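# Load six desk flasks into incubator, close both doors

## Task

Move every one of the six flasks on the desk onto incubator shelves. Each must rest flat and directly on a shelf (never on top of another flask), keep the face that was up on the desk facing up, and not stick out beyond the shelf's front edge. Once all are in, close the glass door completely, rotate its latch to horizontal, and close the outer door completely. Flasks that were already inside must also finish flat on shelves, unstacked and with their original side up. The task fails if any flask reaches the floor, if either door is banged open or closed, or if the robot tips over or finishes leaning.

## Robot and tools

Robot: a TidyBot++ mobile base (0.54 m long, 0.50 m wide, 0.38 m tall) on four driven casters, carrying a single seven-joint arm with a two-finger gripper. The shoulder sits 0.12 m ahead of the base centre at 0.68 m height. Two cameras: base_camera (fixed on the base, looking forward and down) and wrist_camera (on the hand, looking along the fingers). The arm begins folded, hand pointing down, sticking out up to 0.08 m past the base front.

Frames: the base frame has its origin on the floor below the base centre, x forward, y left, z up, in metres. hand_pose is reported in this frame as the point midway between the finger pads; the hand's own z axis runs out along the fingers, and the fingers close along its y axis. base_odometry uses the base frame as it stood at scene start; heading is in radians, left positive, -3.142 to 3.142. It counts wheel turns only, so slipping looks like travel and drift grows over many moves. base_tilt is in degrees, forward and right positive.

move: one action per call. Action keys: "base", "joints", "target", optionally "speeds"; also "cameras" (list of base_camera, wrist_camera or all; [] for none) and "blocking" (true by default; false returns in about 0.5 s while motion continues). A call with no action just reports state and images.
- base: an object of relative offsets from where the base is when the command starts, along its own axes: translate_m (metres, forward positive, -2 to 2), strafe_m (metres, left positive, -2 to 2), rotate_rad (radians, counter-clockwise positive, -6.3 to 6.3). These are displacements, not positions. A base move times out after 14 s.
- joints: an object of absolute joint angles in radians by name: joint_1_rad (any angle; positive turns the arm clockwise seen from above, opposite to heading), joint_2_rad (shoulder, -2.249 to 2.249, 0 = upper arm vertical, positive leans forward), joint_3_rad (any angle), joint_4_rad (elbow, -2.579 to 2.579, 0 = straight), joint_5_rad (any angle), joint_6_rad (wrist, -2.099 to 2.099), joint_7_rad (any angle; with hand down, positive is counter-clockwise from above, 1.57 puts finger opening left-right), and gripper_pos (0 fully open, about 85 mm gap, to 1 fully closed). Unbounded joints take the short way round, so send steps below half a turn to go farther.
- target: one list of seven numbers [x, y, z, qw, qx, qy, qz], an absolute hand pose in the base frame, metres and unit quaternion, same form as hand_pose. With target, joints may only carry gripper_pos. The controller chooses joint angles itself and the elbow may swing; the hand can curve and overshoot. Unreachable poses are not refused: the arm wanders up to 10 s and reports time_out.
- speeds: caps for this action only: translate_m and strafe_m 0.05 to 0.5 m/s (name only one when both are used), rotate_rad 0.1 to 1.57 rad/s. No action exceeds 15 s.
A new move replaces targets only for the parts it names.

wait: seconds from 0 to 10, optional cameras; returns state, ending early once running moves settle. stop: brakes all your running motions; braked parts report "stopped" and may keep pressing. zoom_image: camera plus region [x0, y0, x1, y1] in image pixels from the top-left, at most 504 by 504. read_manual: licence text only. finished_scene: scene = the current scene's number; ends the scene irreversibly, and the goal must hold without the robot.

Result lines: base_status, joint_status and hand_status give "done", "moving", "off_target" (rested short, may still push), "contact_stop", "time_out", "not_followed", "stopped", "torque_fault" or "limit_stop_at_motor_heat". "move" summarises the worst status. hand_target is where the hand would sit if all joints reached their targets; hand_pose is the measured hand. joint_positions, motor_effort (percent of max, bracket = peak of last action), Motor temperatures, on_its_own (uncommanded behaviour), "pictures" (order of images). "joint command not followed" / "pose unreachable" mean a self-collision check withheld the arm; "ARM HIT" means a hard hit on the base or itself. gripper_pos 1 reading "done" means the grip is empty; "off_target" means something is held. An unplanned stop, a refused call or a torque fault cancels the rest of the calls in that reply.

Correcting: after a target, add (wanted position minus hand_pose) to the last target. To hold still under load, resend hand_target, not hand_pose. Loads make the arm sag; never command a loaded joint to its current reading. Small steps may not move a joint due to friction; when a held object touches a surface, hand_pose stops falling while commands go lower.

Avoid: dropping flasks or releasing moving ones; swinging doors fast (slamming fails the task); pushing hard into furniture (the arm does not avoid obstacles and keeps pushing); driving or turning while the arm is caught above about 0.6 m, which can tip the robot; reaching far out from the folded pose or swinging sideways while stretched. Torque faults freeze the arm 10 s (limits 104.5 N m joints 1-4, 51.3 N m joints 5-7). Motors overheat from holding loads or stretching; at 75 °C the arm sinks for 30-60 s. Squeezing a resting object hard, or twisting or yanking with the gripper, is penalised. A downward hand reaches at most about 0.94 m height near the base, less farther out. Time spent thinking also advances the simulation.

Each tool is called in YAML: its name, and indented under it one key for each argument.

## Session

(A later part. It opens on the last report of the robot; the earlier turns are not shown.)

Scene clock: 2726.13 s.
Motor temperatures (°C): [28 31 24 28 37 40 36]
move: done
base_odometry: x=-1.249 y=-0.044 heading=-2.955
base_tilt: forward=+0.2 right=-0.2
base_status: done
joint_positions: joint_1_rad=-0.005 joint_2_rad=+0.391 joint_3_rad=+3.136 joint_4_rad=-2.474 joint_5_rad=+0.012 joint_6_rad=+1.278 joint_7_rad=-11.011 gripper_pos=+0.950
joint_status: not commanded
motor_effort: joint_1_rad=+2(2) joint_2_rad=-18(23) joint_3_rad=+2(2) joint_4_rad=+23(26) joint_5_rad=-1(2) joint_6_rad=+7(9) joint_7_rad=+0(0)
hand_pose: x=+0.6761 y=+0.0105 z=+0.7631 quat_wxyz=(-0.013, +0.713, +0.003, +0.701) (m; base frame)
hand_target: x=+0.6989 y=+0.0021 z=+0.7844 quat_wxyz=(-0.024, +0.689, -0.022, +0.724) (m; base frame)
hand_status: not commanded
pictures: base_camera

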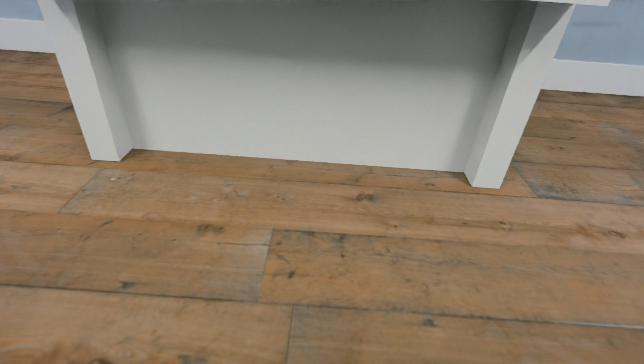

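move:
  base: {"translate_m": -0.12}
  speeds: {"translate_m": 0.06}
  cameras: ["base_camera"]

move:
  base: {"strafe_m": -0.5}
  speeds: {"strafe_m": 0.3}

move:
  base: {"rotate_rad": 0.25}
  speeds: {"rotate_rad": 0.4}

Scene clock: 2734.10 s.
Motor temperatures (°C): [28 31 24 28 37 40 36]
move: done
base_odometry: x=-1.131 y=-0.022 heading=-2.955
base_tilt: forward=+0.2 right=-0.1
base_status: done
joint_positions: joint_1_rad=-0.005 joint_2_rad=+0.413 joint_3_rad=+3.136 joint_4_rad=-2.414 joint_5_rad=+0.012 joint_6_rad=+1.278 joint_7_rad=-11.011 gripper_pos=+0.950
joint_status: not commanded
motor_effort: joint_1_rad=+0(3) joint_2_rad=-24(26) joint_3_rad=+0(2) joint_4_rad=+12(22) joint_5_rad=+0(2) joint_6_rad=+8(10) joint_7_rad=+0(0)
hand_pose: x=+0.6964 y=+0.0106 z=+0.7751 quat_wxyz=(-0.013, +0.699, +0.003, +0.715) (m; base frame)
hand_target: x=+0.6989 y=+0.0021 z=+0.7844 quat_wxyz=(-0.024, +0.689, -0.022, +0.724) (m; base frame)
hand_status: not commanded
pictures: base_camera

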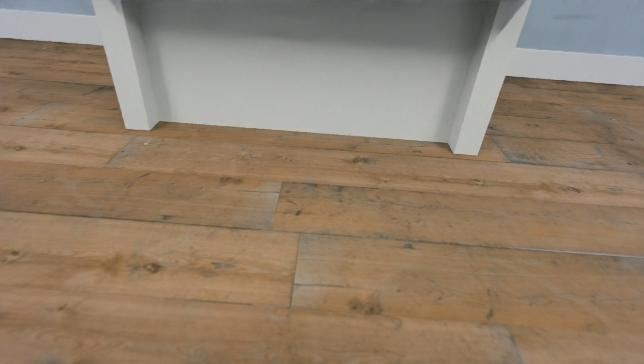

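Scene clock: 2736.73 s.
Motor temperatures (°C): [28 31 24 28 37 40 36]
move: done
base_odometry: x=-1.224 y=+0.470 heading=-2.955
base_tilt: forward=+0.2 right=-0.1
base_status: done
joint_positions: joint_1_rad=-0.003 joint_2_rad=+0.413 joint_3_rad=+3.136 joint_4_rad=-2.414 joint_5_rad=+0.012 joint_6_rad=+1.278 joint_7_rad=-11.011 gripper_pos=+0.950
joint_status: not commanded
motor_effort: joint_1_rad=+0(4) joint_2_rad=-24(25) joint_3_rad=+0(3) joint_4_rad=+11(12) joint_5_rad=+0(1) joint_6_rad=+8(9) joint_7_rad=+0(1)
hand_pose: x=+0.6964 y=+0.0098 z=+0.7751 quat_wxyz=(-0.012, +0.699, +0.002, +0.715) (m; base frame)
hand_target: x=+0.6989 y=+0.0021 z=+0.7844 quat_wxyz=(-0.024, +0.689, -0.022, +0.724) (m; base frame)
hand_status: not commanded
pictures: base_camera, wrist_camera
camera_calibration:
wrist_camera: T_world_to_cam=[[0.104973, -0.994327, 0.0171385, -0.0684831], [0.0750285, -0.00926604, -0.997138, 0.783677], [0.991641, 0.105958, 0.0736302, -0.614573], [0, 0, 0, 1]] pos_world=[0.557827, 0.0042861, 0.827859]

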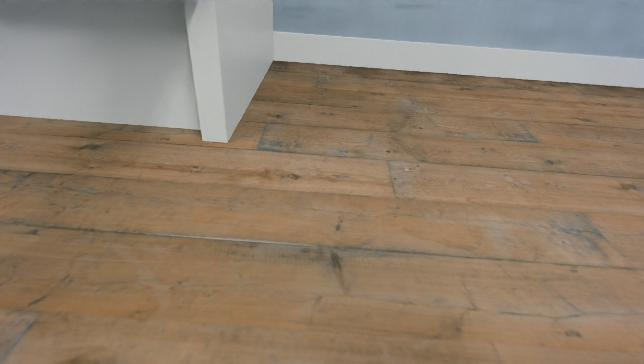

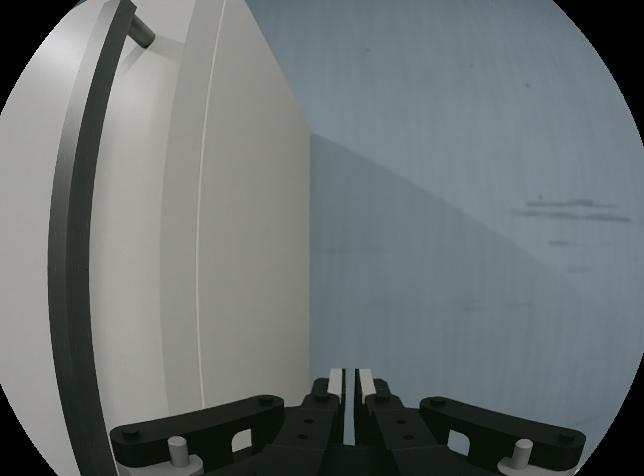

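Scene clock: 2737.97 s.
Motor temperatures (°C): [28 31 24 28 37 40 36]
move: done
base_odometry: x=-1.224 y=+0.470 heading=-2.705
base_tilt: forward=+0.4 right=-0.1
base_status: done
joint_positions: joint_1_rad=-0.003 joint_2_rad=+0.413 joint_3_rad=+3.136 joint_4_rad=-2.414 joint_5_rad=+0.012 joint_6_rad=+1.278 joint_7_rad=-11.011 gripper_pos=+0.950
joint_status: not commanded
motor_effort: joint_1_rad=+0(3) joint_2_rad=-25(26) joint_3_rad=-1(3) joint_4_rad=+12(12) joint_5_rad=+1(2) joint_6_rad=+9(9) joint_7_rad=+0(0)
hand_pose: x=+0.6964 y=+0.0096 z=+0.7751 quat_wxyz=(-0.012, +0.699, +0.002, +0.715) (m; base frame)
hand_target: x=+0.6989 y=+0.0021 z=+0.7844 quat_wxyz=(-0.024, +0.689, -0.022, +0.724) (m; base frame)
hand_status: not commanded
pictures: base_camera, wrist_camera
camera_calibration:
wrist_camera: T_world_to_cam=[[0.104472, -0.994379, 0.0171998, -0.0683536], [0.0750338, -0.00936429, -0.997137, 0.783673], [0.991693, 0.105463, 0.0736337, -0.61459], [0, 0, 0, 1]] pos_world=[0.557824, 0.00418585, 0.82786]

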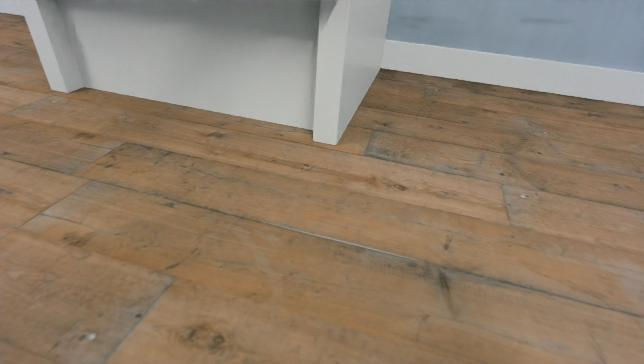

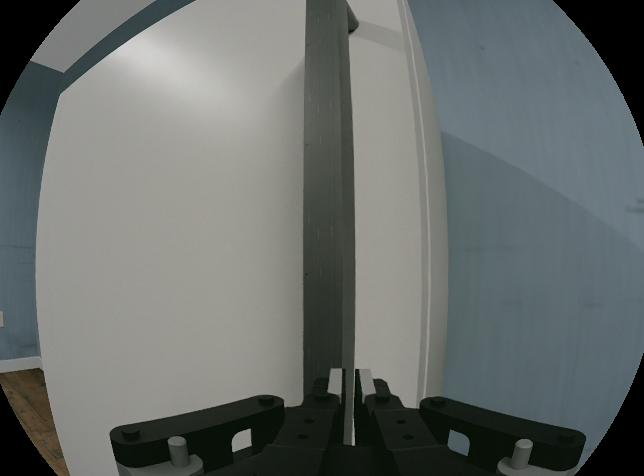

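zoom_image:
  camera: "wrist_camera"
  region: [380, 100, 480, 300]

move:
  base: {"rotate_rad": -0.2, "strafe_m": -0.12}
  speeds: {"rotate_rad": 0.4, "strafe_m": 0.2}

Scaled by 2.520.

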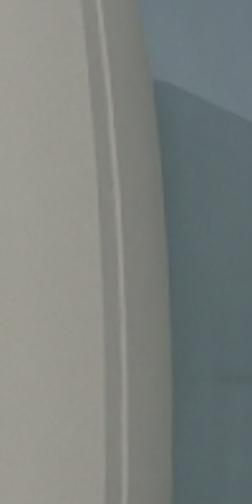

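Scene clock: 2741.27 s.
Motor temperatures (°C): [28 31 24 28 37 39 36]
move: done
base_odometry: x=-1.275 y=+0.579 heading=-2.906
base_tilt: forward=+0.2 right=-0.1
base_status: done
joint_positions: joint_1_rad=+0.008 joint_2_rad=+0.413 joint_3_rad=+3.139 joint_4_rad=-2.414 joint_5_rad=+0.012 joint_6_rad=+1.278 joint_7_rad=-11.011 gripper_pos=+0.950
joint_status: not commanded
motor_effort: joint_1_rad=+1(6) joint_2_rad=-24(26) joint_3_rad=-1(4) joint_4_rad=+11(12) joint_5_rad=+1(2) joint_6_rad=+9(9) joint_7_rad=+0(1)
hand_pose: x=+0.6965 y=+0.0018 z=+0.7751 quat_wxyz=(-0.007, +0.699, -0.002, +0.715) (m; base frame)
hand_target: x=+0.6989 y=+0.0021 z=+0.7844 quat_wxyz=(-0.024, +0.689, -0.022, +0.724) (m; base frame)
hand_status: not commanded
pictures: base_camera, wrist_camera
camera_calibration:
wrist_camera: T_world_to_cam=[[0.0909349, -0.995684, 0.0185578, -0.0677022], [0.0748173, -0.0117517, -0.997128, 0.783635], [0.993042, 0.0920622, 0.0734258, -0.614594], [0, 0, 0, 1]] pos_world=[0.557845, -0.00162011, 0.827768]

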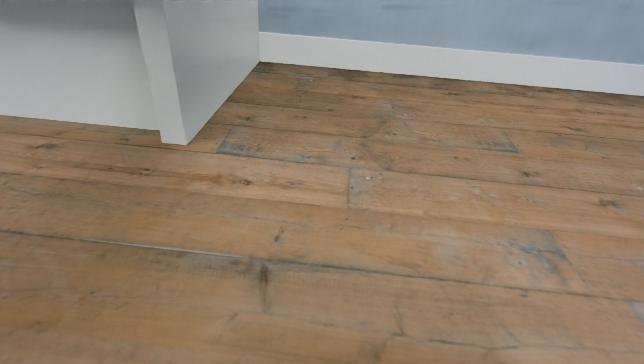

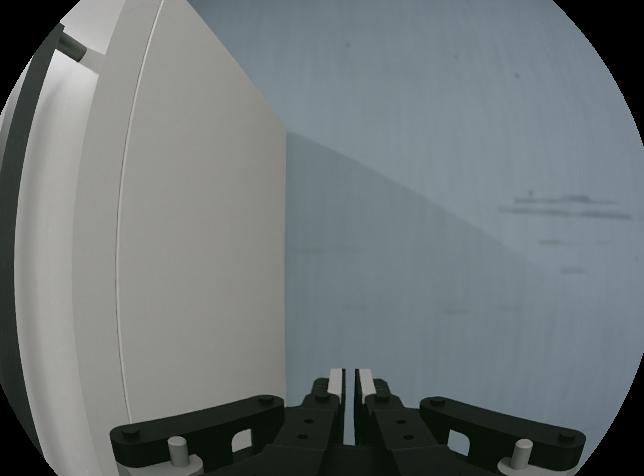

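zoom_image:
  camera: "wrist_camera"
  region: [60, 150, 220, 310]

Scaled by 3.150.

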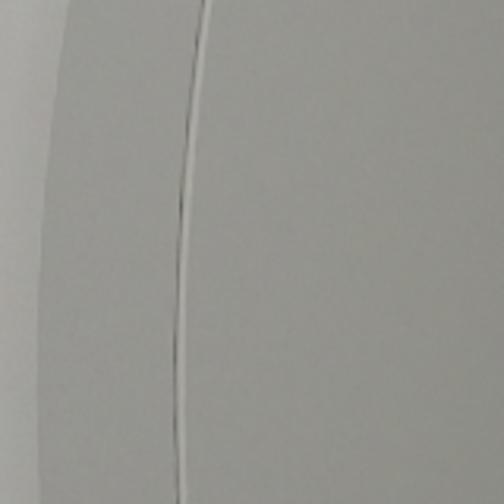

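finished_scene:
  scene: 2

The scene is finished: the task was done.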